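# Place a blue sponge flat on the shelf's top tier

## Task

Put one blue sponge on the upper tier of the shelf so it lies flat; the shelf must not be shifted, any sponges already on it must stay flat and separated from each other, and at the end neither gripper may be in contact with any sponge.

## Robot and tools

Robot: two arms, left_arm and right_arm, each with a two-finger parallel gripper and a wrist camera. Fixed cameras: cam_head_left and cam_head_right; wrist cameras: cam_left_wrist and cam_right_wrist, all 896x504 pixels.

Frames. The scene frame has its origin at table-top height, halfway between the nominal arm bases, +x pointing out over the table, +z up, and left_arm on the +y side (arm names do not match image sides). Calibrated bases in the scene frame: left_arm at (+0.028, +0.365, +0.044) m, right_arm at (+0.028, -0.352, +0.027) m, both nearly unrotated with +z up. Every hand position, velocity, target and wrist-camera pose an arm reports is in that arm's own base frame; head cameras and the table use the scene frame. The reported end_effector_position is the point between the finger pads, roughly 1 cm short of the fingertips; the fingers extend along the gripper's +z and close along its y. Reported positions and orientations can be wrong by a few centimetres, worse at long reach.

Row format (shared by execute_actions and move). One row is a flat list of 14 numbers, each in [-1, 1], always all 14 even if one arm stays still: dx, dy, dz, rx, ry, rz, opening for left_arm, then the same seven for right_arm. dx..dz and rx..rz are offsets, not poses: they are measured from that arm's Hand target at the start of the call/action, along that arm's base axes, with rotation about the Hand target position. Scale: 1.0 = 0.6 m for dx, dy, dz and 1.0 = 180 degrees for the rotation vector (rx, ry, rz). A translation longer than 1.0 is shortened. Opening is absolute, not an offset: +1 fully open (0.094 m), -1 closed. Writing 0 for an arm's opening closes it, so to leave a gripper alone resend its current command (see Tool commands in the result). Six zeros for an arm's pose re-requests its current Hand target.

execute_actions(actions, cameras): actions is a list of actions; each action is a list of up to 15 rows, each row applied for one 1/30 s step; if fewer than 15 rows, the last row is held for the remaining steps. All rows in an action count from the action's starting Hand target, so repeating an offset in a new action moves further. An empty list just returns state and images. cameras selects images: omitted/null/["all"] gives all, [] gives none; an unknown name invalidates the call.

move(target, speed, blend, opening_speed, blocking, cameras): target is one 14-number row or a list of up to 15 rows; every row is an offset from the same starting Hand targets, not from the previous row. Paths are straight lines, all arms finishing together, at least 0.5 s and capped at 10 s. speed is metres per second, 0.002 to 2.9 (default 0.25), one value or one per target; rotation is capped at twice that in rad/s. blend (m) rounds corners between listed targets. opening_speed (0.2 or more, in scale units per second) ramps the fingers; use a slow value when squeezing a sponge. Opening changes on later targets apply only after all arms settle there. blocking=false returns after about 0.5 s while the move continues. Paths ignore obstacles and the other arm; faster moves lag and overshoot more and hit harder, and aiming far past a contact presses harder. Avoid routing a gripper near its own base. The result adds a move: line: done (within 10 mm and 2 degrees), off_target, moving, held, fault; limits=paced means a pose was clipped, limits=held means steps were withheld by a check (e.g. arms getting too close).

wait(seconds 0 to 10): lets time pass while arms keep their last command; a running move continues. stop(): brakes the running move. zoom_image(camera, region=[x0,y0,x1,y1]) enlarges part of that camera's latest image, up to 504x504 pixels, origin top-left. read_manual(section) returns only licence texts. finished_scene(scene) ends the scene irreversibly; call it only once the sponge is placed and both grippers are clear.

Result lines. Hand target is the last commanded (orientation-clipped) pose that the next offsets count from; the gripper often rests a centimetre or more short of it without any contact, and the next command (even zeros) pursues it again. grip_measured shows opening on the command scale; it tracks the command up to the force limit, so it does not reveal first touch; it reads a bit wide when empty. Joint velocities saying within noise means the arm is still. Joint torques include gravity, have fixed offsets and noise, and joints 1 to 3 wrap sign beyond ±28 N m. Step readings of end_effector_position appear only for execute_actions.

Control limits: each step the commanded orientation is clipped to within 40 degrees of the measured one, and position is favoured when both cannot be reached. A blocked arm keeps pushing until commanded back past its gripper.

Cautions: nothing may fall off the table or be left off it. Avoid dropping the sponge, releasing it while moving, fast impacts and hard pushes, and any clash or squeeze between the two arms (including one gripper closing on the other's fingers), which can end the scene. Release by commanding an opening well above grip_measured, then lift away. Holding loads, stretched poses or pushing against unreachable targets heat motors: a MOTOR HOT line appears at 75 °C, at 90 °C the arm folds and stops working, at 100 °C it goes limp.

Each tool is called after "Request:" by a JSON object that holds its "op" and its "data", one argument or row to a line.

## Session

Request:
{"op": "execute_actions", "data": {
  "actions": []
}}

Scene clock: 0.00 s.
left_arm: end_effector_position=(+0.4062, +0.0450, +0.1053) grip_measured=+1.000 end_effector_quat_wxyz=(+0.570, -0.097, +0.805, +0.133) | right_arm: end_effector_position=(+0.4027, -0.0245, +0.1138) grip_measured=+1.000 end_effector_quat_wxyz=(+0.606, +0.063, +0.791, -0.059)
Joint positions: left_arm=[-0.056 1.587 0.449 0.792 -0.383 -0.025 0.094] | right_arm=[0.02 1.559 0.378 0.914 0.19 0.035 0.094]
Joint velocities: within noise
Joint torques (N m): no reading
Motor temperatures (°C): left_arm=[26 27 28 25 24 27 28] | right_arm=[27 29 26 27 27 28 28]
Heat: left arm: 28 °C; right arm: 29 °C.
Hand target: left_arm +0.4116, +0.0458, +0.1221; +0.590, -0.105, +0.790, +0.131 | right_arm +0.4073, -0.0259, +0.1300; +0.624, +0.070, +0.776, -0.058
Tool commands: left_gripper/opening=+1.0 right_gripper/opening=+1.0

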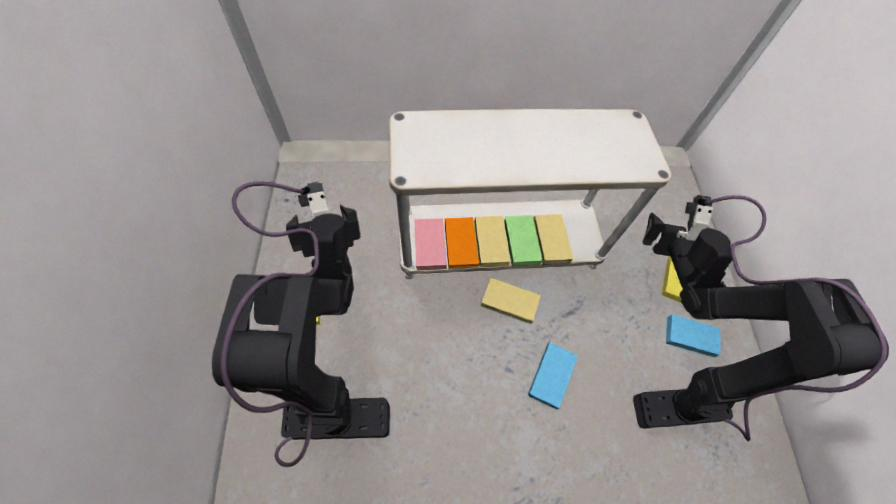

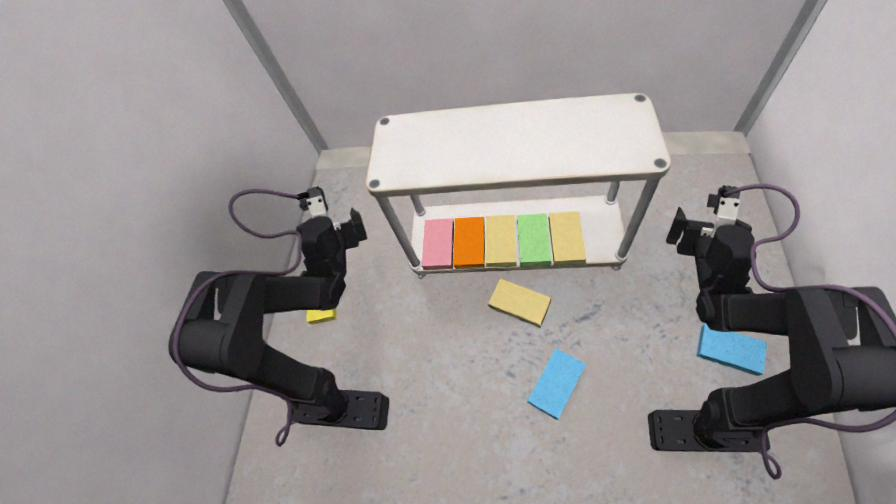

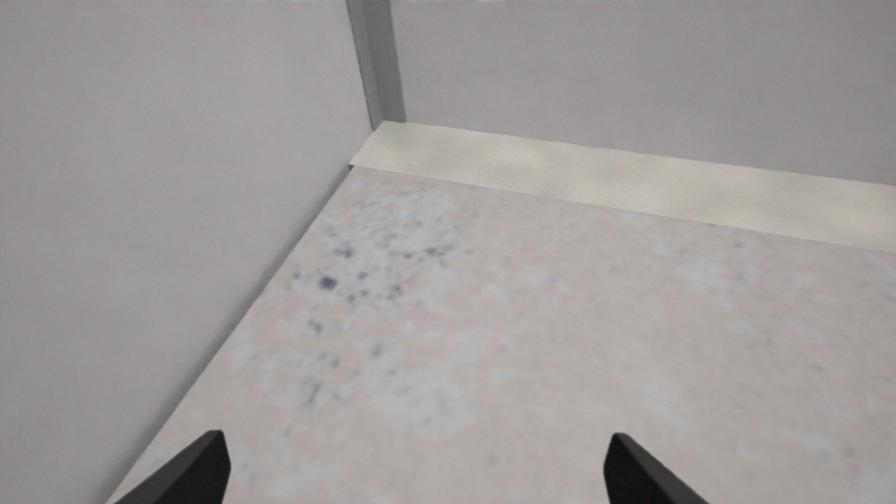

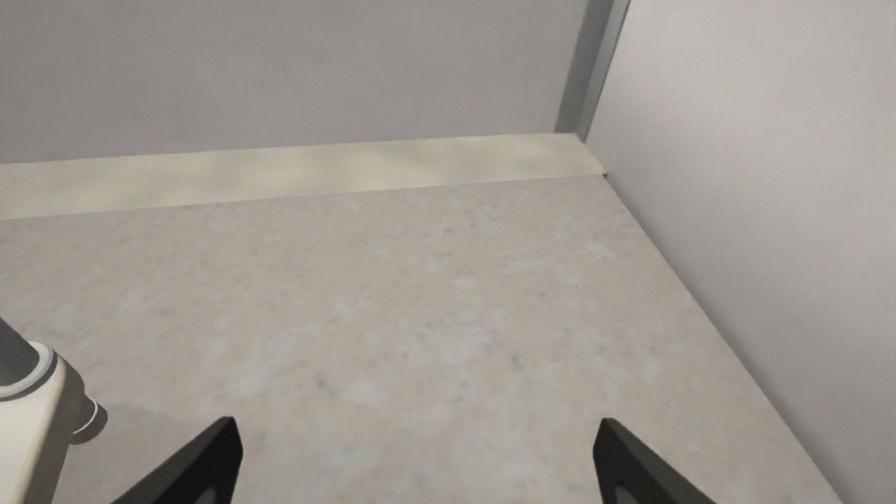

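Request:
{"op": "zoom_image", "data": {
  "camera": "cam_head_left",
  "region": [500, 320, 620, 420]
}}

Request:
{"op": "zoom_image", "data": {
  "camera": "cam_head_right",
  "region": [500, 330, 620, 430]
}}

Request:
{"op": "zoom_image", "data": {
  "camera": "cam_head_left",
  "region": [640, 290, 740, 370]
}}

Request:
{"op": "zoom_image", "data": {
  "camera": "cam_head_right",
  "region": [680, 300, 790, 390]
}}

Scaled by 4.200 from the camera's 896x504 image, which has a finer 1280x720 frame.

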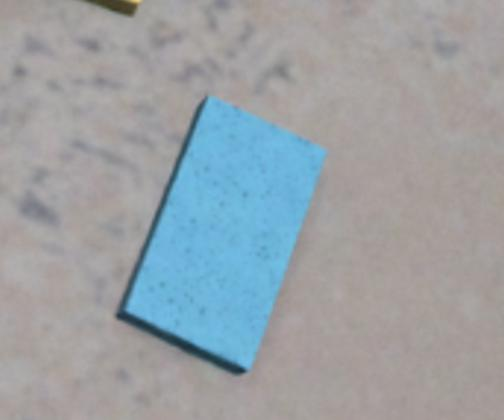

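Scaled by 4.200 from the camera's 896x504 image, which has a finer 1280x720 frame.

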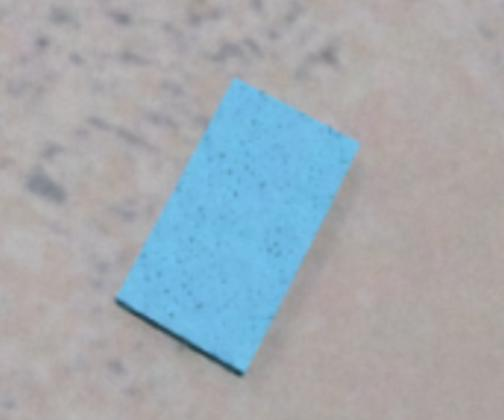

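Scaled by 5.040 from the camera's 896x504 image, which has a finer 1280x720 frame.

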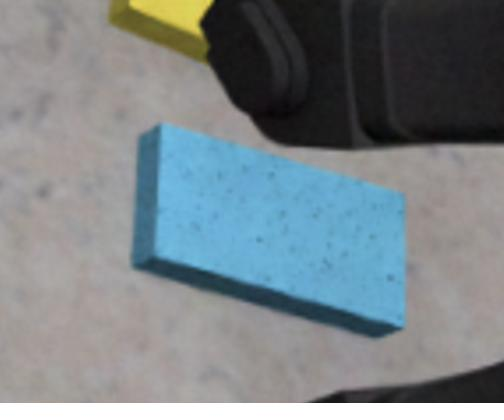

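Scaled by 4.582 from the camera's 896x504 image, which has a finer 1280x720 frame.

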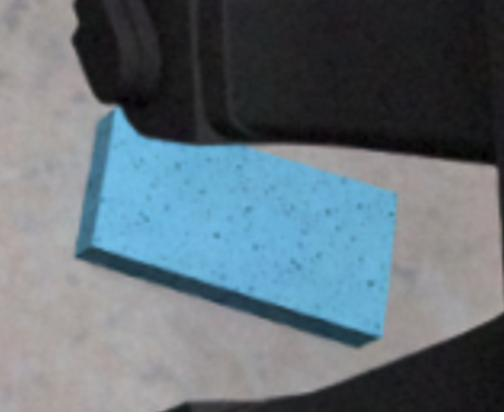

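Request:
{"op": "move", "data": {
  "target": [
    [-0.2027, -0.0763, 0.0632, -0.0436, 0.1427, -0.1233, 1.0, 0, 0, 0, 0, 0, 0, 1.0],
    [-0.3527, -0.3597, 0.0465, -0.007, 0.1976, -0.2545, 1.0, 0, 0, 0, 0, 0, 0, 1.0],
    [-0.5592, -0.8173, -0.0785, -0.0142, 0.1405, -0.2561, 1.0, 0, 0, 0, 0, 0, 0, 1.0]
  ],
  "speed": 0.35,
  "blend": [0.04, 0.05, 0],
  "cameras": ["cam_head_left", "cam_left_wrist"]
}}

Scene clock: 11.43 s.
left_arm: end_effector_position=(+0.0679, -0.4321, +0.0580) grip_measured=+1.000 end_effector_quat_wxyz=(+0.387, +0.252, +0.882, -0.094) | right_arm: end_effector_position=(+0.4027, -0.0245, +0.1138) grip_measured=+1.000 end_effector_quat_wxyz=(+0.606, +0.063, +0.791, -0.059)
Joint positions: left_arm=[-1.696 1.963 1.237 -0.456 -0.74 -0.987 0.094] | right_arm=[0.02 1.559 0.378 0.914 0.19 0.035 0.094]
Joint velocities: within noise
Joint torques (N m): left_arm=[0.24 -6.6 8.39 0.77 -0.79 -0.1] | right_arm=[-0.09 -5.93 5.16 2.2 -0.01 0]
Motor temperatures (°C): left_arm=[26 28 29 27 25 27 28] | right_arm=[27 30 27 30 27 28 28]
Heat: left arm: 29 °C; right arm: 30 °C.
Hand target: left_arm +0.0761, -0.4446, +0.0750; +0.409, +0.228, +0.877, -0.107 | right_arm +0.4073, -0.0259, +0.1300; +0.624, +0.070, +0.776, -0.058
Off the commanded pose: left_arm 0.023 m, 4 deg | right_arm 0.017 m, 3 deg.
move: off_target (left_arm, right_arm)
Images, in order (width x height): cam_head_left 896x504, cam_left_wrist 896x504.

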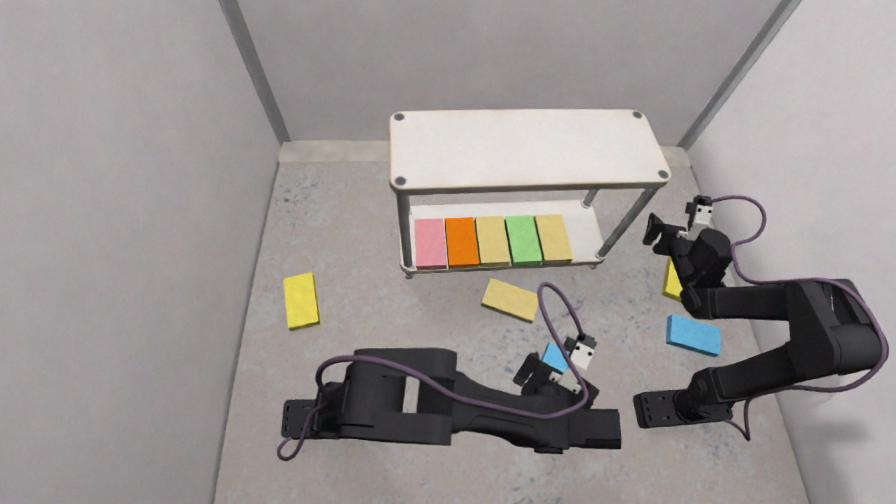

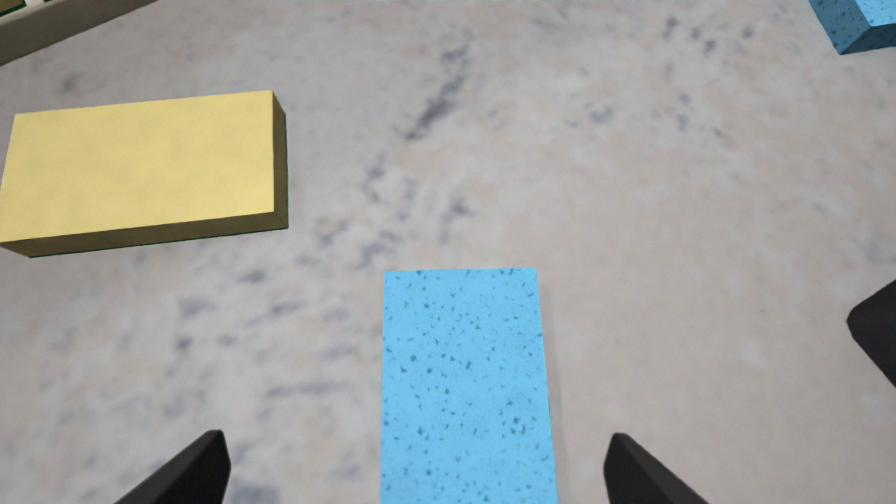

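Request:
{"op": "execute_actions", "data": {
  "actions": [],
  "cameras": ["cam_left_wrist"]
}}

Scene clock: 12.70 s.
left_arm: end_effector_position=(+0.0679, -0.4321, +0.0580) grip_measured=+1.000 end_effector_quat_wxyz=(+0.387, +0.252, +0.882, -0.094) | right_arm: end_effector_position=(+0.4027, -0.0245, +0.1138) grip_measured=+1.000 end_effector_quat_wxyz=(+0.606, +0.063, +0.791, -0.059)
Joint positions: left_arm=[-1.696 1.963 1.237 -0.456 -0.74 -0.987 0.094] | right_arm=[0.02 1.559 0.378 0.914 0.19 0.035 0.094]
Joint velocities: within noise
Joint torques (N m): left_arm=[0.23 -6.58 8.46 0.76 -0.78 -0.11] | right_arm=[-0.09 -5.91 5.15 2.2 -0.01 0]
Motor temperatures (°C): left_arm=[26 28 29 27 25 27 28] | right_arm=[27 30 27 30 27 28 28]
Heat: left arm: 29 °C; right arm: 30 °C.
Hand target: left_arm +0.0761, -0.4446, +0.0750; +0.409, +0.228, +0.877, -0.107 | right_arm +0.4073, -0.0259, +0.1300; +0.624, +0.070, +0.776, -0.058
Tool commands: left_gripper/opening=+1.0 right_gripper/opening=+1.0
Off the commanded pose: left_arm 0.023 m, 4 deg | right_arm 0.017 m, 3 deg.
Images, in order (width x height): cam_left_wrist 896x504.

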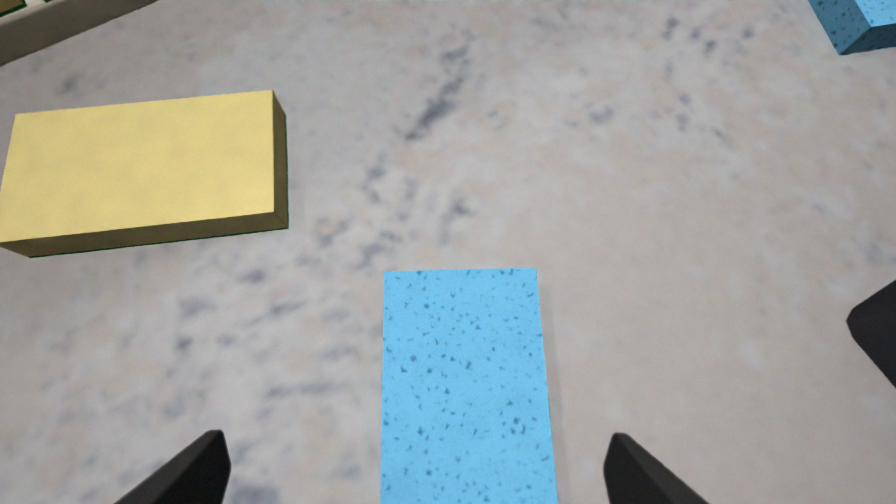

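Request:
{"op": "move", "data": {
  "target": [
    [0.0082, -0.0278, -0.1317, -0.0179, -0.0091, 0.0028, 1.0, 0, 0, 0, 0, 0, 0, 1.0]
  ],
  "speed": 0.12,
  "cameras": ["cam_left_wrist"]
}}

Scene clock: 15.97 s.
left_arm: end_effector_position=(+0.0684, -0.4616, -0.0083) grip_measured=+1.000 end_effector_quat_wxyz=(+0.405, +0.231, +0.876, -0.125) | right_arm: end_effector_position=(+0.4027, -0.0245, +0.1138) grip_measured=+1.000 end_effector_quat_wxyz=(+0.606, +0.063, +0.791, -0.059)
Joint positions: left_arm=[-1.696 2.181 1.22 -0.145 -0.773 -0.989 0.094] | right_arm=[0.02 1.559 0.378 0.914 0.19 0.035 0.094]
Joint velocities: within noise
Joint torques (N m): left_arm=[0.61 -7.87 3.19 1.24 -0.78 0.05] | right_arm=[-0.09 -5.93 5.16 2.2 0 0]
Motor temperatures (°C): left_arm=[26 28 30 27 25 27 28] | right_arm=[27 30 27 31 27 28 28]
Heat: left arm: 30 °C; right arm: 31 °C.
Hand target: left_arm +0.0810, -0.4613, -0.0040; +0.428, +0.214, +0.869, -0.126 | right_arm +0.4073, -0.0259, +0.1300; +0.624, +0.070, +0.776, -0.058
Off the commanded pose: left_arm 0.013 m, 3 deg | right_arm 0.017 m, 3 deg.
move: off_target (left_arm, right_arm)
Images, in order (width x height): cam_left_wrist 896x504.

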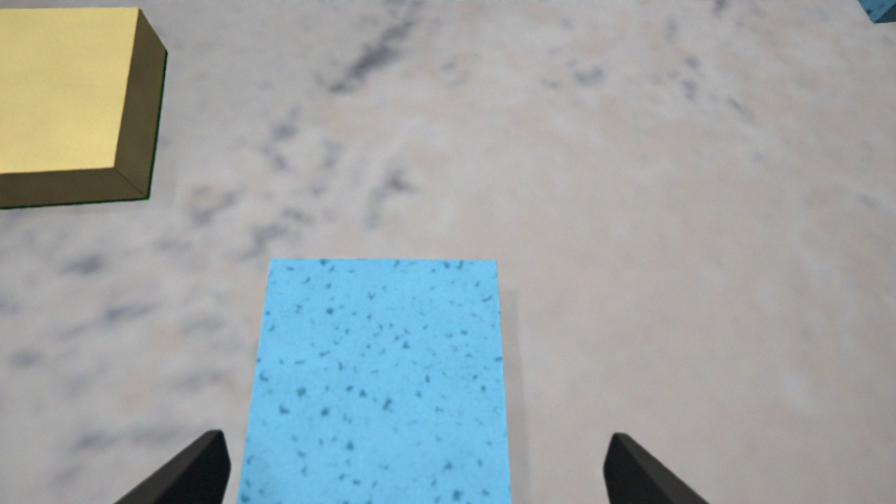

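Request:
{"op": "move", "data": {
  "target": [
    [-0.0033, 0.0205, 0.0, 0.0069, -0.0039, 0.0111, 1.0, 0, 0, 0, 0, 0, 0, 1.0],
    [-0.0033, 0.0205, -0.0178, 0.0069, -0.0039, 0.0111, 1.0, 0, 0, 0, 0, 0, 0, 1.0]
  ],
  "speed": 0.08,
  "blend": [0.005, 0],
  "cameras": ["cam_left_wrist"]
}}

Scene clock: 19.77 s.
left_arm: end_effector_position=(+0.0732, -0.4547, -0.0143) grip_measured=+1.000 end_effector_quat_wxyz=(+0.415, +0.213, +0.877, -0.117) | right_arm: end_effector_position=(+0.4027, -0.0245, +0.1138) grip_measured=+1.000 end_effector_quat_wxyz=(+0.606, +0.063, +0.791, -0.059)
Joint positions: left_arm=[-1.696 2.196 1.21 -0.145 -0.803 -1.03 0.094] | right_arm=[0.02 1.559 0.378 0.914 0.19 0.035 0.094]
Joint velocities: within noise
Joint torques (N m): left_arm=[-0.57 -7.46 3.11 0.9 -0.82 -0.09] | right_arm=[-0.1 -5.93 5.16 2.2 -0.01 0]
Motor temperatures (°C): left_arm=[26 29 30 27 25 27 28] | right_arm=[27 30 27 32 27 28 28]
Heat: left arm: 30 °C; right arm: 32 °C.
Hand target: left_arm +0.0791, -0.4490, -0.0147; +0.433, +0.204, +0.871, -0.108 | right_arm +0.4073, -0.0259, +0.1300; +0.624, +0.070, +0.776, -0.058
Off the commanded pose: left_arm 0.008 m, 3 deg | right_arm 0.017 m, 3 deg.
move: off_target (left_arm, right_arm)
Images, in order (width x height): cam_left_wrist 896x504.

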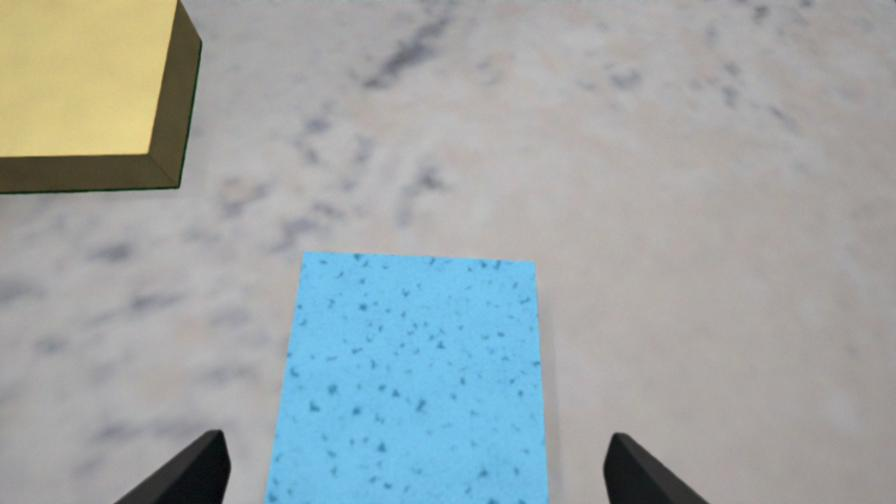

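Request:
{"op": "move", "data": {
  "target": [
    [-0.0017, 0.0113, -0.0125, 0.0042, -0.0023, 0.0, 1.0, 0, 0, 0, 0, 0, 0, 1.0],
    [-0.0017, 0.0113, -0.0125, 0.0042, -0.0023, 0.0, 0.27, 0, 0, 0, 0, 0, 0, 1.0]
  ],
  "speed": 0.08,
  "opening_speed": 0.6,
  "cameras": ["cam_left_wrist"]
}}

Scene clock: 24.07 s.
left_arm: end_effector_position=(+0.0759, -0.4452, -0.0220) grip_measured=+0.341 end_effector_quat_wxyz=(+0.418, +0.212, +0.877, -0.105) | right_arm: end_effector_position=(+0.4027, -0.0245, +0.1138) grip_measured=+1.000 end_effector_quat_wxyz=(+0.606, +0.063, +0.791, -0.059)
Joint positions: left_arm=[-1.696 2.204 1.187 -0.145 -0.816 -1.042 0.063] | right_arm=[0.02 1.559 0.378 0.914 0.19 0.035 0.094]
Joint velocities: within noise
Joint torques (N m): left_arm=[-0.39 -7.34 2.96 0.96 -0.76 -0.1] | right_arm=[-0.1 -5.91 5.16 2.19 -0.01 0]
Motor temperatures (°C): left_arm=[26 29 29 27 25 27 28] | right_arm=[27 30 27 32 27 28 28]
Heat: left arm: 29 °C; right arm: 32 °C.
Hand target: left_arm +0.0780, -0.4422, -0.0222; +0.435, +0.207, +0.871, -0.101 | right_arm +0.4073, -0.0259, +0.1300; +0.624, +0.070, +0.776, -0.058
Off the commanded pose: left_arm 0.004 m, 2 deg | right_arm 0.017 m, 3 deg.
move: off_target (right_arm); target 2's new opening was sent with left_arm's hand 0.004 m and 3 deg from that target
Images, in order (width x height): cam_left_wrist 896x504.

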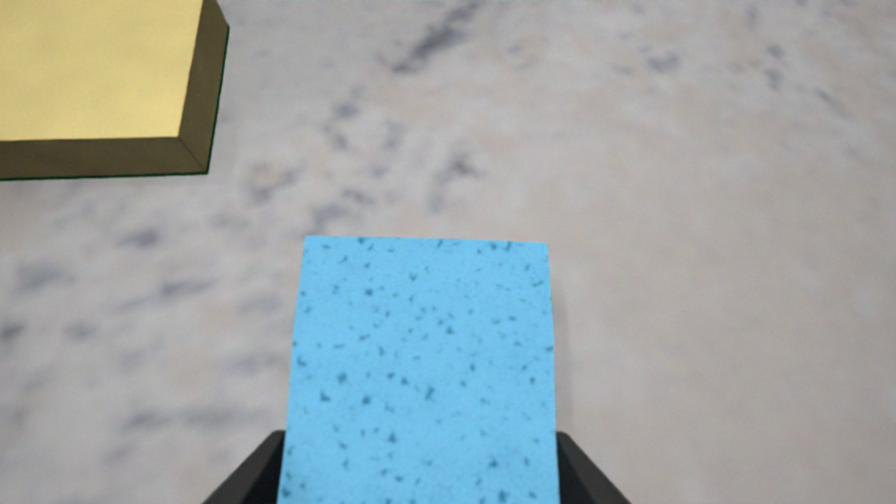

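Request:
{"op": "execute_actions", "data": {
  "actions": [],
  "cameras": ["cam_head_left"]
}}

Scene clock: 24.87 s.
left_arm: end_effector_position=(+0.0759, -0.4452, -0.0220) grip_measured=+0.339 end_effector_quat_wxyz=(+0.418, +0.212, +0.877, -0.105) | right_arm: end_effector_position=(+0.4027, -0.0245, +0.1138) grip_measured=+1.000 end_effector_quat_wxyz=(+0.606, +0.063, +0.791, -0.059)
Joint positions: left_arm=[-1.696 2.204 1.187 -0.145 -0.816 -1.042 0.063] | right_arm=[0.02 1.559 0.378 0.914 0.19 0.035 0.094]
Joint velocities: within noise
Joint torques (N m): left_arm=[-0.42 -7.35 2.95 0.96 -0.76 -0.08] | right_arm=[-0.09 -5.93 5.16 2.19 -0.01 0]
Motor temperatures (°C): left_arm=[26 29 29 27 25 27 28] | right_arm=[27 30 27 32 27 28 28]
Heat: left arm: 29 °C; right arm: 32 °C.
Hand target: left_arm +0.0780, -0.4422, -0.0222; +0.435, +0.207, +0.871, -0.101 | right_arm +0.4073, -0.0259, +0.1300; +0.624, +0.070, +0.776, -0.058
Tool commands: left_gripper/opening=+0.27 right_gripper/opening=+1.0
Off the commanded pose: left_arm 0.004 m, 2 deg | right_arm 0.017 m, 3 deg.
Images, in order (width x height): cam_head_left 896x504.

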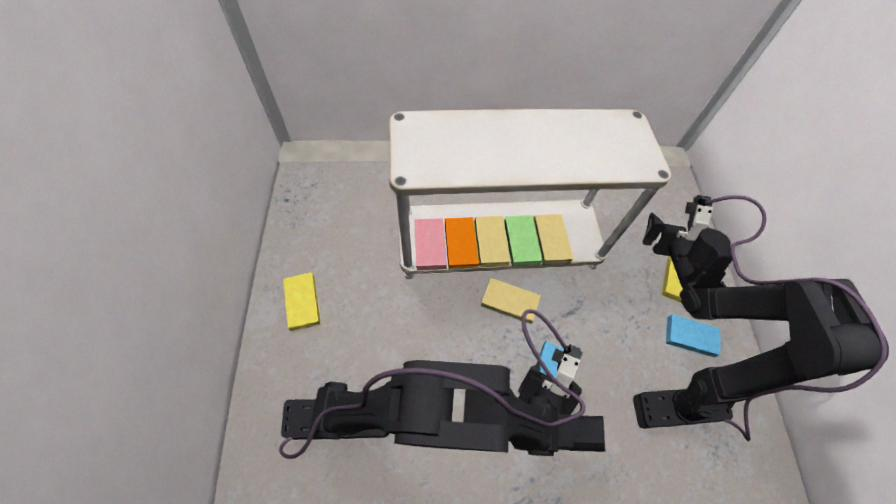

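Request:
{"op": "move", "data": {
  "target": [
    [0.0117, 0.0120, 0.1203, 0, 0, 0, 0.27, 0, 0, 0, 0, 0, 0, 1.0],
    [0.1783, 0.2037, 0.2703, 0.0007, -0.0208, -0.1596, 0.27, 0, 0, 0, 0, 0, 0, 1.0],
    [0.2367, 0.2370, 0.7120, 0.0007, -0.0208, -0.1596, 0.27, 0, 0, 0, 0, 0, 0, 1.0],
    [0.5250, 0.3603, 0.6870, 0.0007, -0.0208, -0.1596, 0.27, 0, 0, 0, 0, 0, 0, 1.0]
  ],
  "speed": [0.15, 0.3, 0.3, 0.2],
  "blend": [0.02, 0.03, 0.03, 0],
  "cameras": ["cam_left_wrist", "cam_head_left"]
}}

Scene clock: 33.63 s.
left_arm: end_effector_position=(+0.4017, -0.2209, +0.3759) grip_measured=+0.338 end_effector_quat_wxyz=(+0.418, +0.408, +0.790, -0.188) | right_arm: end_effector_position=(+0.4027, -0.0245, +0.1138) grip_measured=+1.000 end_effector_quat_wxyz=(+0.606, +0.063, +0.791, -0.059)
Joint positions: left_arm=[-0.335 1.762 2.142 -1.079 0.45 0.406 0.063] | right_arm=[0.02 1.559 0.378 0.914 0.19 0.035 0.094]
Joint velocities: within noise
Joint torques (N m): left_arm=[-0.05 -5.42 8.62 1.09 0.42 0.05] | right_arm=[-0.09 -5.91 5.16 2.19 -0.01 0]
Motor temperatures (°C): left_arm=[26 29 30 27 25 27 28] | right_arm=[27 30 27 33 27 28 28]
Heat: left arm: 30 °C; right arm: 33 °C.
Hand target: left_arm +0.3930, -0.2260, +0.3900; +0.424, +0.420, +0.778, -0.198 | right_arm +0.4073, -0.0259, +0.1300; +0.624, +0.070, +0.776, -0.058
Off the commanded pose: left_arm 0.017 m, 2 deg | right_arm 0.017 m, 3 deg.
move: off_target (left_arm, right_arm)
Images, in order (width x height): cam_head_left 896x504, cam_left_wrist 896x504.

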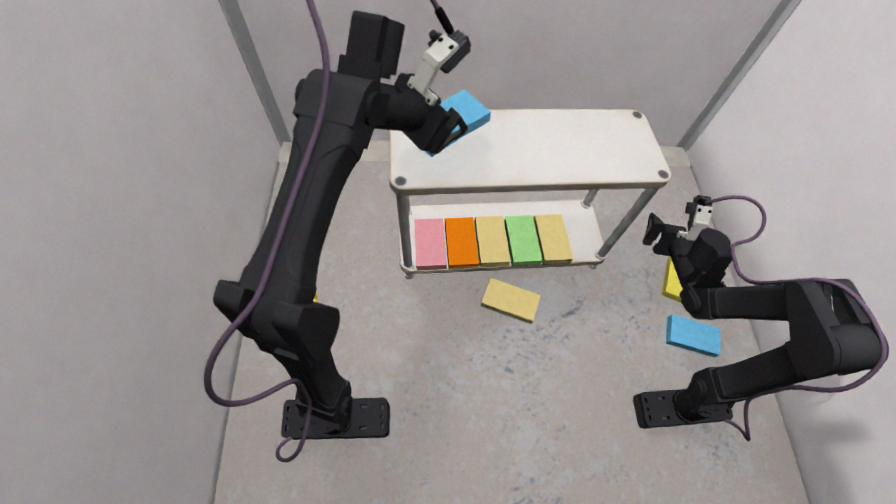

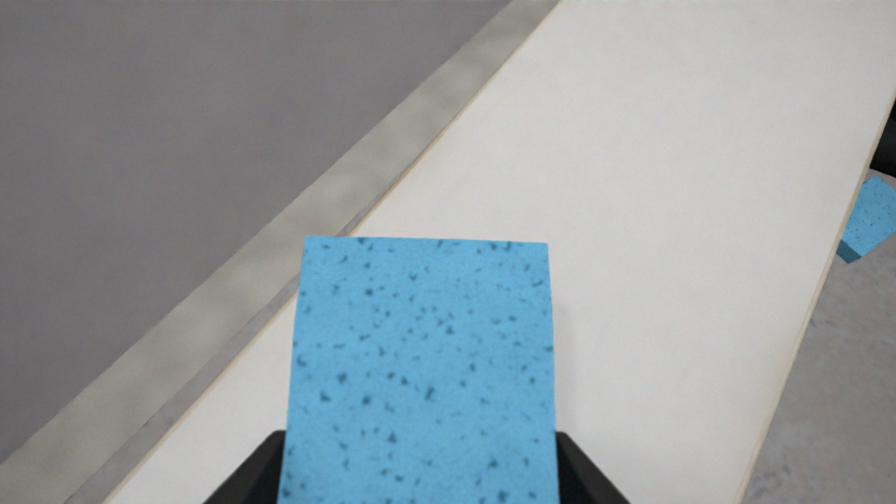

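Request:
{"op": "move", "data": {
  "target": [
    [0, 0, -0.0375, 0, 0, 0, 0.27, 0, 0, 0, 0, 0, 0, 1.0]
  ],
  "speed": 0.08,
  "cameras": ["cam_left_wrist"]
}}

Scene clock: 37.47 s.
left_arm: end_effector_position=(+0.3989, -0.2197, +0.3424) grip_measured=+0.338 end_effector_quat_wxyz=(+0.384, +0.411, +0.804, -0.191) | right_arm: end_effector_position=(+0.4027, -0.0245, +0.1138) grip_measured=+1.000 end_effector_quat_wxyz=(+0.606, +0.063, +0.791, -0.059)
Joint positions: left_arm=[-0.334 1.747 2.029 -1.061 0.453 0.42 0.063] | right_arm=[0.02 1.559 0.378 0.914 0.19 0.035 0.094]
Joint velocities: within noise
Joint torques (N m): left_arm=[0.02 -8.91 3.85 1.85 0.4 0.04] | right_arm=[-0.1 -5.91 5.16 2.2 -0.01 0]
Motor temperatures (°C): left_arm=[26 29 30 27 25 27 29] | right_arm=[27 30 27 34 27 28 28]
Heat: left arm: 30 °C; right arm: 34 °C.
Hand target: left_arm +0.3930, -0.2260, +0.3675; +0.424, +0.420, +0.778, -0.198 | right_arm +0.4073, -0.0259, +0.1300; +0.624, +0.070, +0.776, -0.058
Off the commanded pose: left_arm 0.027 m, 6 deg | right_arm 0.017 m, 3 deg.
move: off_target (left_arm, right_arm)
Images, in order (width x height): cam_left_wrist 896x504.

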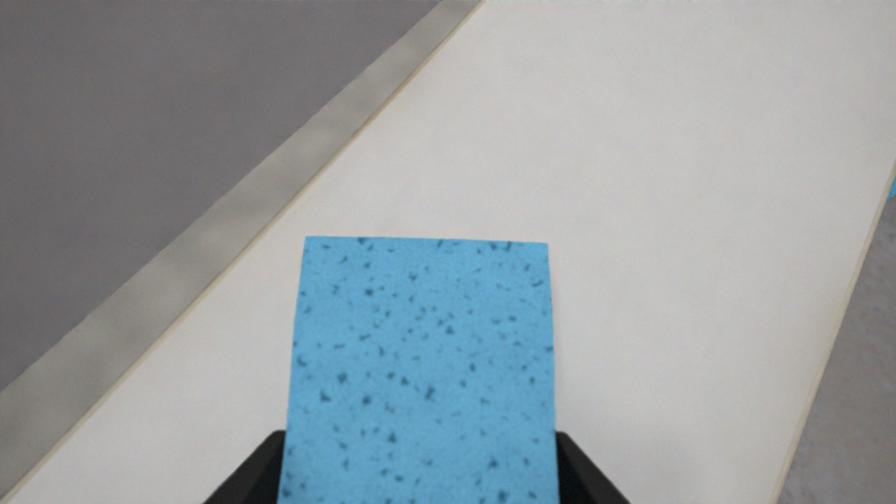

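Request:
{"op": "move", "data": {
  "target": [
    [0, 0, -0.0083, -0.0032, 0.0024, 0, 0.27, 0, 0, 0, 0, 0, 0, 1.0],
    [0, 0, -0.0217, -0.0032, 0.0024, 0, 0.27, 0, 0, 0, 0, 0, 0, 1.0]
  ],
  "speed": [0.05, 0.04],
  "cameras": ["cam_left_wrist", "cam_head_left"]
}}

Scene clock: 39.17 s.
left_arm: end_effector_position=(+0.3990, -0.2213, +0.3359) grip_measured=+0.338 end_effector_quat_wxyz=(+0.395, +0.414, +0.797, -0.193) | right_arm: end_effector_position=(+0.4027, -0.0245, +0.1138) grip_measured=+1.000 end_effector_quat_wxyz=(+0.606, +0.063, +0.791, -0.059)
Joint positions: left_arm=[-0.334 1.711 1.938 -0.983 0.462 0.421 0.063] | right_arm=[0.02 1.559 0.378 0.914 0.19 0.035 0.094]
Joint velocities: within noise
Joint torques (N m): left_arm=[0.23 -8.32 3.67 1.78 0.42 -0.05] | right_arm=[-0.09 -5.93 5.16 2.2 -0.01 0]
Motor temperatures (°C): left_arm=[26 29 30 27 25 27 29] | right_arm=[27 30 27 34 27 28 28]
Heat: left arm: 30 °C; right arm: 34 °C.
Hand target: left_arm +0.3930, -0.2260, +0.3545; +0.423, +0.417, +0.778, -0.204 | right_arm +0.4073, -0.0259, +0.1300; +0.624, +0.070, +0.776, -0.058
Off the commanded pose: left_arm 0.020 m, 4 deg | right_arm 0.017 m, 3 deg.
move: off_target (left_arm, right_arm)
Images, in order (width x height): cam_head_left 896x504, cam_left_wrist 896x504.

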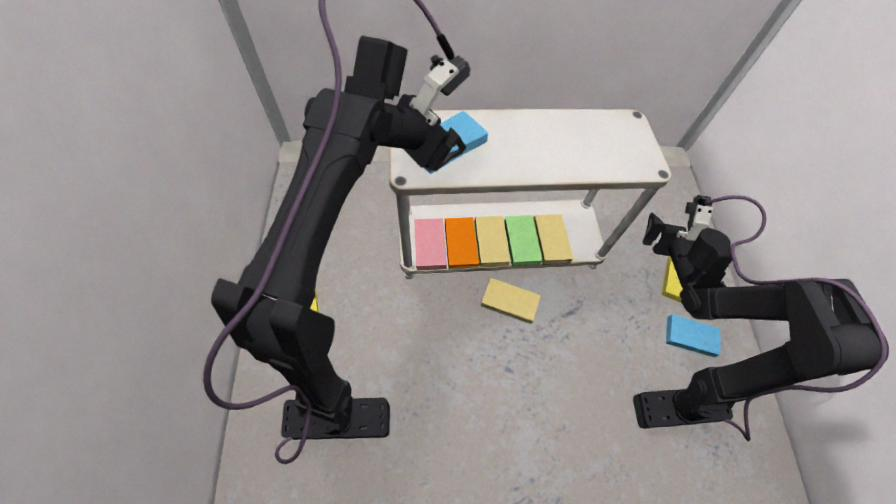

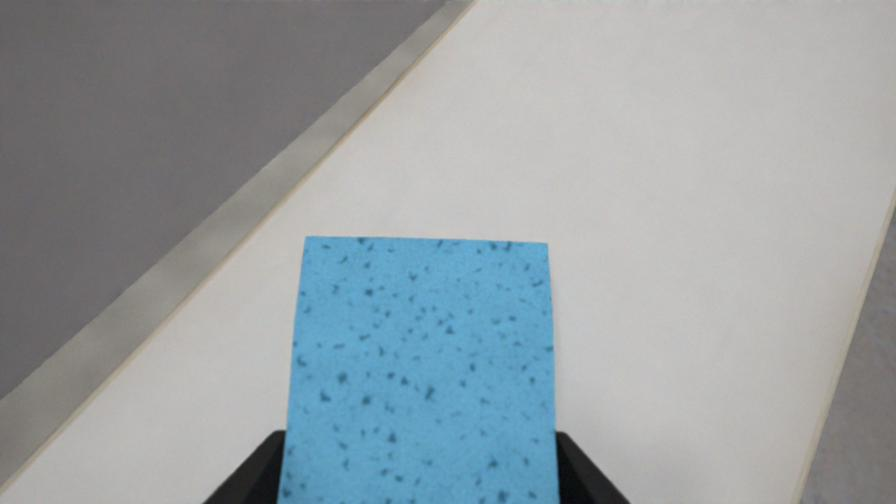

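Request:
{"op": "zoom_image", "data": {
  "camera": "cam_head_left",
  "region": [380, 90, 530, 200]
}}

Request:
{"op": "zoom_image", "data": {
  "camera": "cam_left_wrist",
  "region": [270, 200, 620, 400]
}}

Scaled by 3.360 from the camera's 896x504 image, which has a finer 1280x720 frame.

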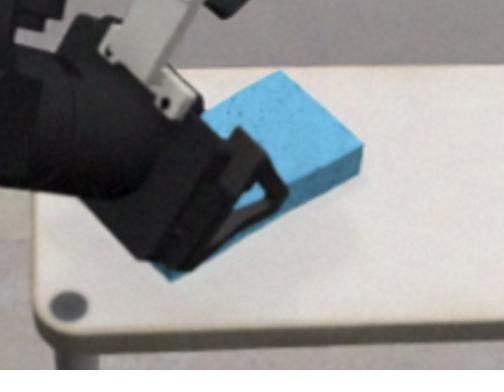

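Scaled by 1.440 from the camera's 896x504 image, which has a finer 1280x720 frame.

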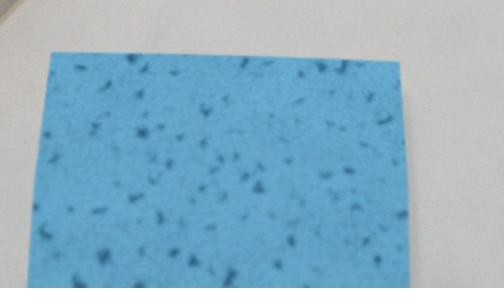

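Request:
{"op": "move", "data": {
  "target": [
    [0, 0, -0.0100, 0.0, 0.0094, 0, 0.27, 0, 0, 0, 0, 0, 0, 1.0]
  ],
  "speed": 0.04,
  "cameras": ["cam_left_wrist"]
}}

Scene clock: 43.17 s.
left_arm: end_effector_position=(+0.3988, -0.2215, +0.3360) grip_measured=+0.338 end_effector_quat_wxyz=(+0.394, +0.413, +0.797, -0.194) | right_arm: end_effector_position=(+0.4027, -0.0245, +0.1138) grip_measured=+1.000 end_effector_quat_wxyz=(+0.606, +0.063, +0.791, -0.059)
Joint positions: left_arm=[-0.334 1.711 1.938 -0.983 0.464 0.42 0.063] | right_arm=[0.02 1.559 0.378 0.914 0.19 0.035 0.094]
Joint velocities: within noise
Joint torques (N m): left_arm=[0.44 -7.46 3.93 1.62 0.48 -0.11] | right_arm=[-0.1 -5.91 5.16 2.2 -0.01 0]
Motor temperatures (°C): left_arm=[26 30 30 28 25 27 29] | right_arm=[27 30 27 34 27 28 28]
Heat: left arm: 30 °C; right arm: 34 °C.
Hand target: left_arm +0.3930, -0.2260, +0.3485; +0.411, +0.414, +0.784, -0.210 | right_arm +0.4073, -0.0259, +0.1300; +0.624, +0.070, +0.776, -0.058
Off the commanded pose: left_arm 0.014 m, 3 deg | right_arm 0.017 m, 3 deg.
move: off_target (left_arm, right_arm)
Images, in order (width x height): cam_left_wrist 896x504.

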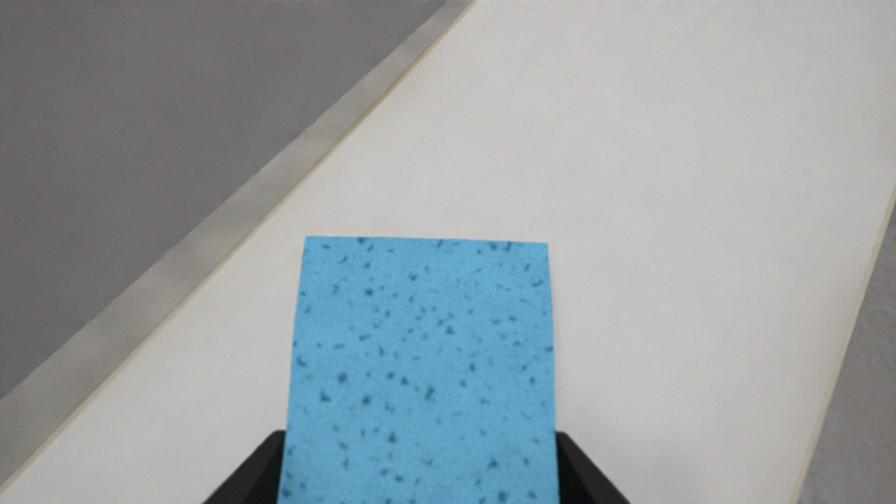

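Request:
{"op": "move", "data": {
  "target": [
    [0, 0, -0.0083, 0.0006, 0.0080, 0, 0.27, 0, 0, 0, 0, 0, 0, 1.0]
  ],
  "speed": 0.04,
  "cameras": ["cam_left_wrist"]
}}

Scene clock: 46.03 s.
left_arm: end_effector_position=(+0.3981, -0.2223, +0.3363) grip_measured=+0.338 end_effector_quat_wxyz=(+0.394, +0.412, +0.798, -0.198) | right_arm: end_effector_position=(+0.4027, -0.0245, +0.1138) grip_measured=+1.000 end_effector_quat_wxyz=(+0.606, +0.063, +0.791, -0.059)
Joint positions: left_arm=[-0.334 1.711 1.938 -0.983 0.47 0.414 0.063] | right_arm=[0.02 1.559 0.378 0.914 0.19 0.035 0.094]
Joint velocities: within noise
Joint torques (N m): left_arm=[0.44 -6.67 4.27 1.48 0.46 -0.1] | right_arm=[-0.1 -5.91 5.16 2.19 -0.01 0]
Motor temperatures (°C): left_arm=[26 30 30 28 25 27 29] | right_arm=[27 30 27 34 27 28 28]
Heat: left arm: 30 °C; right arm: 34 °C.
Hand target: left_arm +0.3930, -0.2260, +0.3435; +0.401, +0.412, +0.790, -0.214 | right_arm +0.4073, -0.0259, +0.1300; +0.624, +0.070, +0.776, -0.058
Off the commanded pose: left_arm 0.010 m, 2 deg | right_arm 0.017 m, 3 deg.
move: off_target (right_arm)
Images, in order (width x height): cam_left_wrist 896x504.

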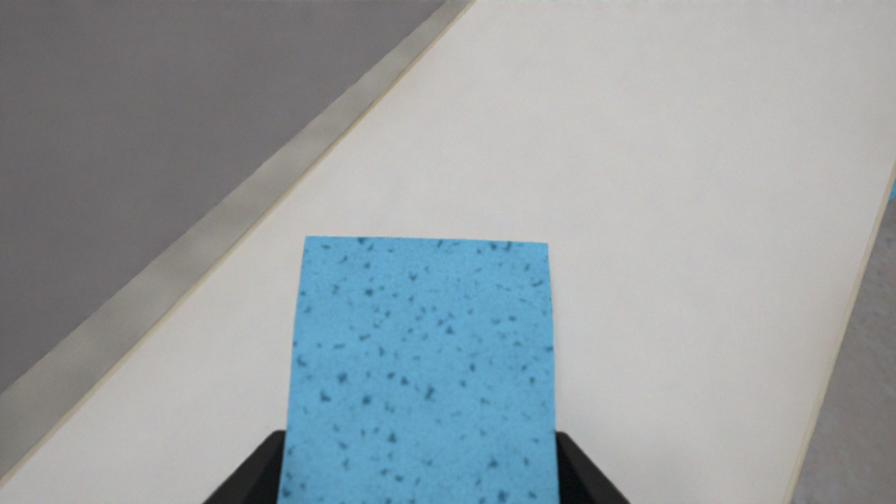

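Request:
{"op": "move", "data": {
  "target": [
    [-0.0143, 0.0052, -0.0173, 0.0065, 0.0180, 0, 0.27, 0, 0, 0, 0, 0, 0, 1.0],
    [-0.0143, 0.0052, -0.0173, 0.0065, 0.0180, 0, 0.9, 0, 0, 0, 0, 0, 0, 1.0]
  ],
  "speed": 0.05,
  "opening_speed": 0.6,
  "cameras": ["cam_left_wrist", "cam_head_left"]
}}

Scene clock: 50.90 s.
left_arm: end_effector_position=(+0.3964, -0.2222, +0.3350) grip_measured=+0.897 end_effector_quat_wxyz=(+0.389, +0.411, +0.800, -0.201) | right_arm: end_effector_position=(+0.4027, -0.0245, +0.1138) grip_measured=+1.000 end_effector_quat_wxyz=(+0.606, +0.063, +0.791, -0.059)
Joint positions: left_arm=[-0.334 1.711 1.938 -0.992 0.473 0.41 0.089] | right_arm=[0.02 1.559 0.378 0.914 0.19 0.035 0.094]
Joint velocities: within noise
Joint torques (N m): left_arm=[0.44 -6.63 4.18 1.03 0.45 -0.1] | right_arm=[-0.09 -5.91 5.16 2.19 -0.01 0]
Motor temperatures (°C): left_arm=[26 30 30 28 25 27 29] | right_arm=[27 30 27 35 27 28 28]
Heat: left arm: 30 °C; right arm: 35 °C.
Hand target: left_arm +0.3845, -0.2229, +0.3331; +0.374, +0.410, +0.803, -0.218 | right_arm +0.4073, -0.0259, +0.1300; +0.624, +0.070, +0.776, -0.058
Off the commanded pose: left_arm 0.012 m, 3 deg | right_arm 0.017 m, 3 deg.
move: off_target (left_arm, right_arm); target 2's new opening was sent with left_arm's hand 0.014 m and 3 deg from that target
Images, in order (width x height): cam_head_left 896x504, cam_left_wrist 896x504.

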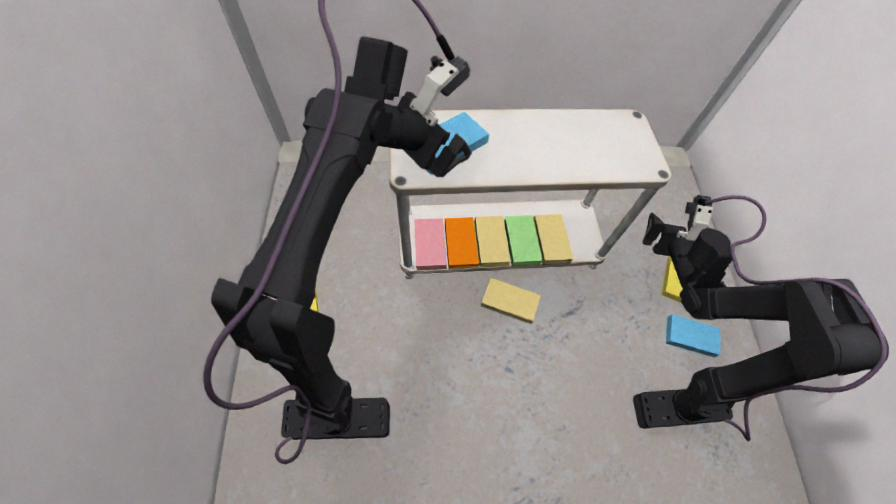

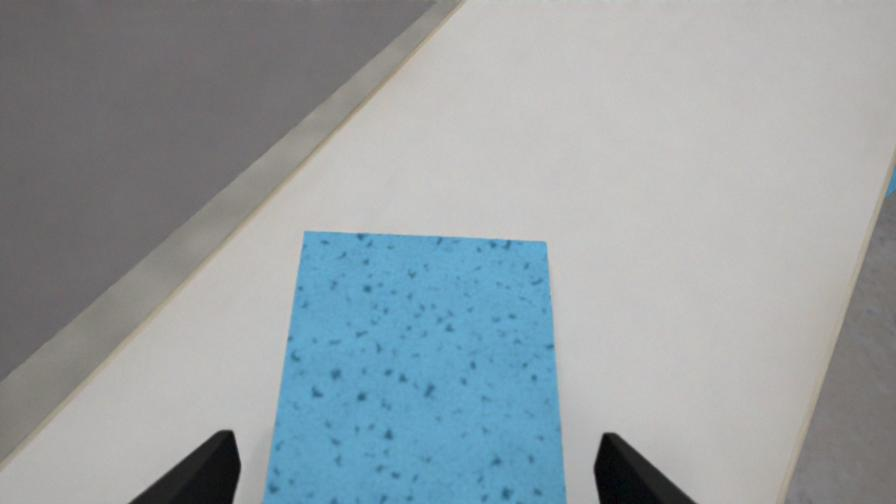

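Request:
{"op": "move", "data": {
  "target": [
    [-0.029, 0.0405, 0.1032, -0.0040, -0.0381, 0, 0.9, 0, 0, 0, 0, 0, 0, 1.0],
    [-0.0967, 0.135, 0.131, -0.0040, -0.0381, 0, 0.9, 0, 0, 0, 0, 0, 0, 1.0]
  ],
  "speed": [0.15, 0.22],
  "blend": [0.02, 0],
  "cameras": ["cam_left_wrist", "cam_head_left"]
}}

Scene clock: 55.53 s.
left_arm: end_effector_position=(+0.3388, -0.1372, +0.3932) grip_measured=+0.897 end_effector_quat_wxyz=(+0.410, +0.407, +0.794, -0.189) | right_arm: end_effector_position=(+0.4027, -0.0245, +0.1138) grip_measured=+1.000 end_effector_quat_wxyz=(+0.606, +0.063, +0.791, -0.059)
Joint positions: left_arm=[-0.1 1.549 2.033 -1.299 0.62 0.595 0.089] | right_arm=[0.02 1.559 0.378 0.914 0.19 0.035 0.094]
Joint velocities: within noise
Joint torques (N m): left_arm=[0.34 -4.25 8.03 0.96 0.56 0.05] | right_arm=[-0.1 -5.91 5.16 2.2 -0.01 0]
Motor temperatures (°C): left_arm=[26 30 30 28 25 27 29] | right_arm=[27 30 27 35 27 28 28]
Heat: left arm: 30 °C; right arm: 35 °C.
Hand target: left_arm +0.3264, -0.1419, +0.4117; +0.424, +0.420, +0.778, -0.198 | right_arm +0.4073, -0.0259, +0.1300; +0.624, +0.070, +0.776, -0.058
Off the commanded pose: left_arm 0.023 m, 3 deg | right_arm 0.017 m, 3 deg.
move: off_target (left_arm, right_arm)
Images, in order (width x height): cam_head_left 896x504, cam_left_wrist 896x504.

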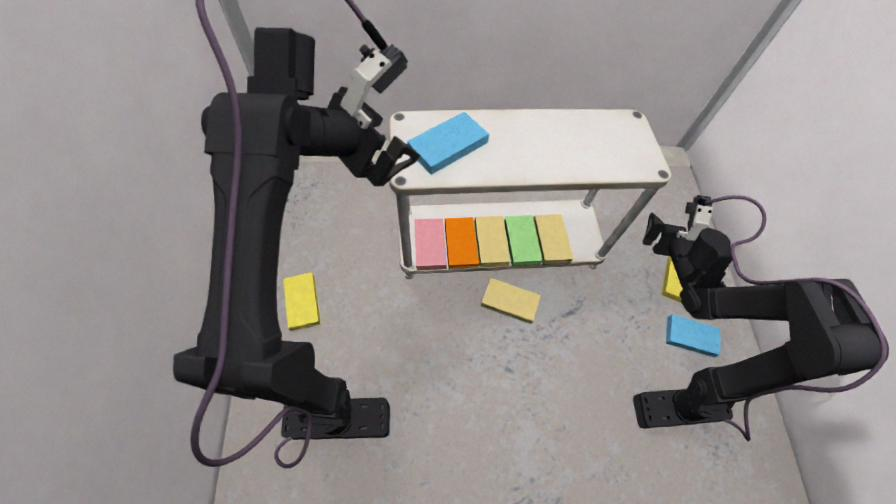

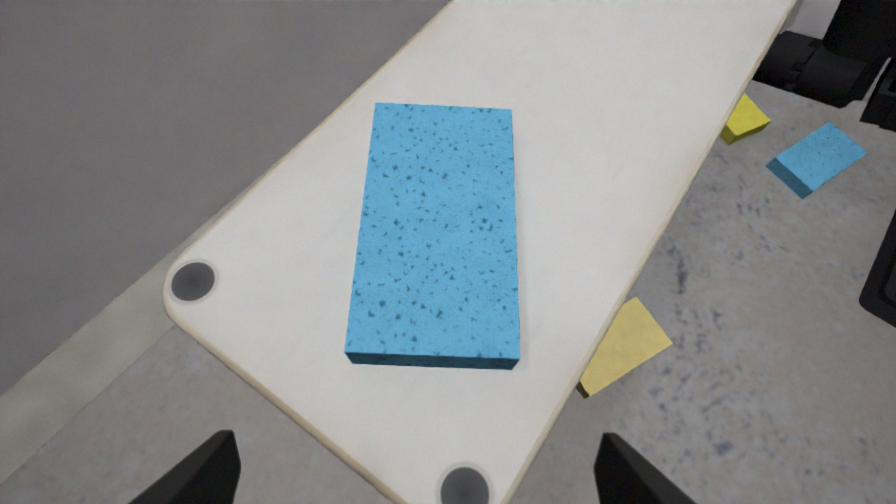

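Request:
{"op": "finished_scene", "data": {
  "scene": 3
}}

The scene is finished: the task was done.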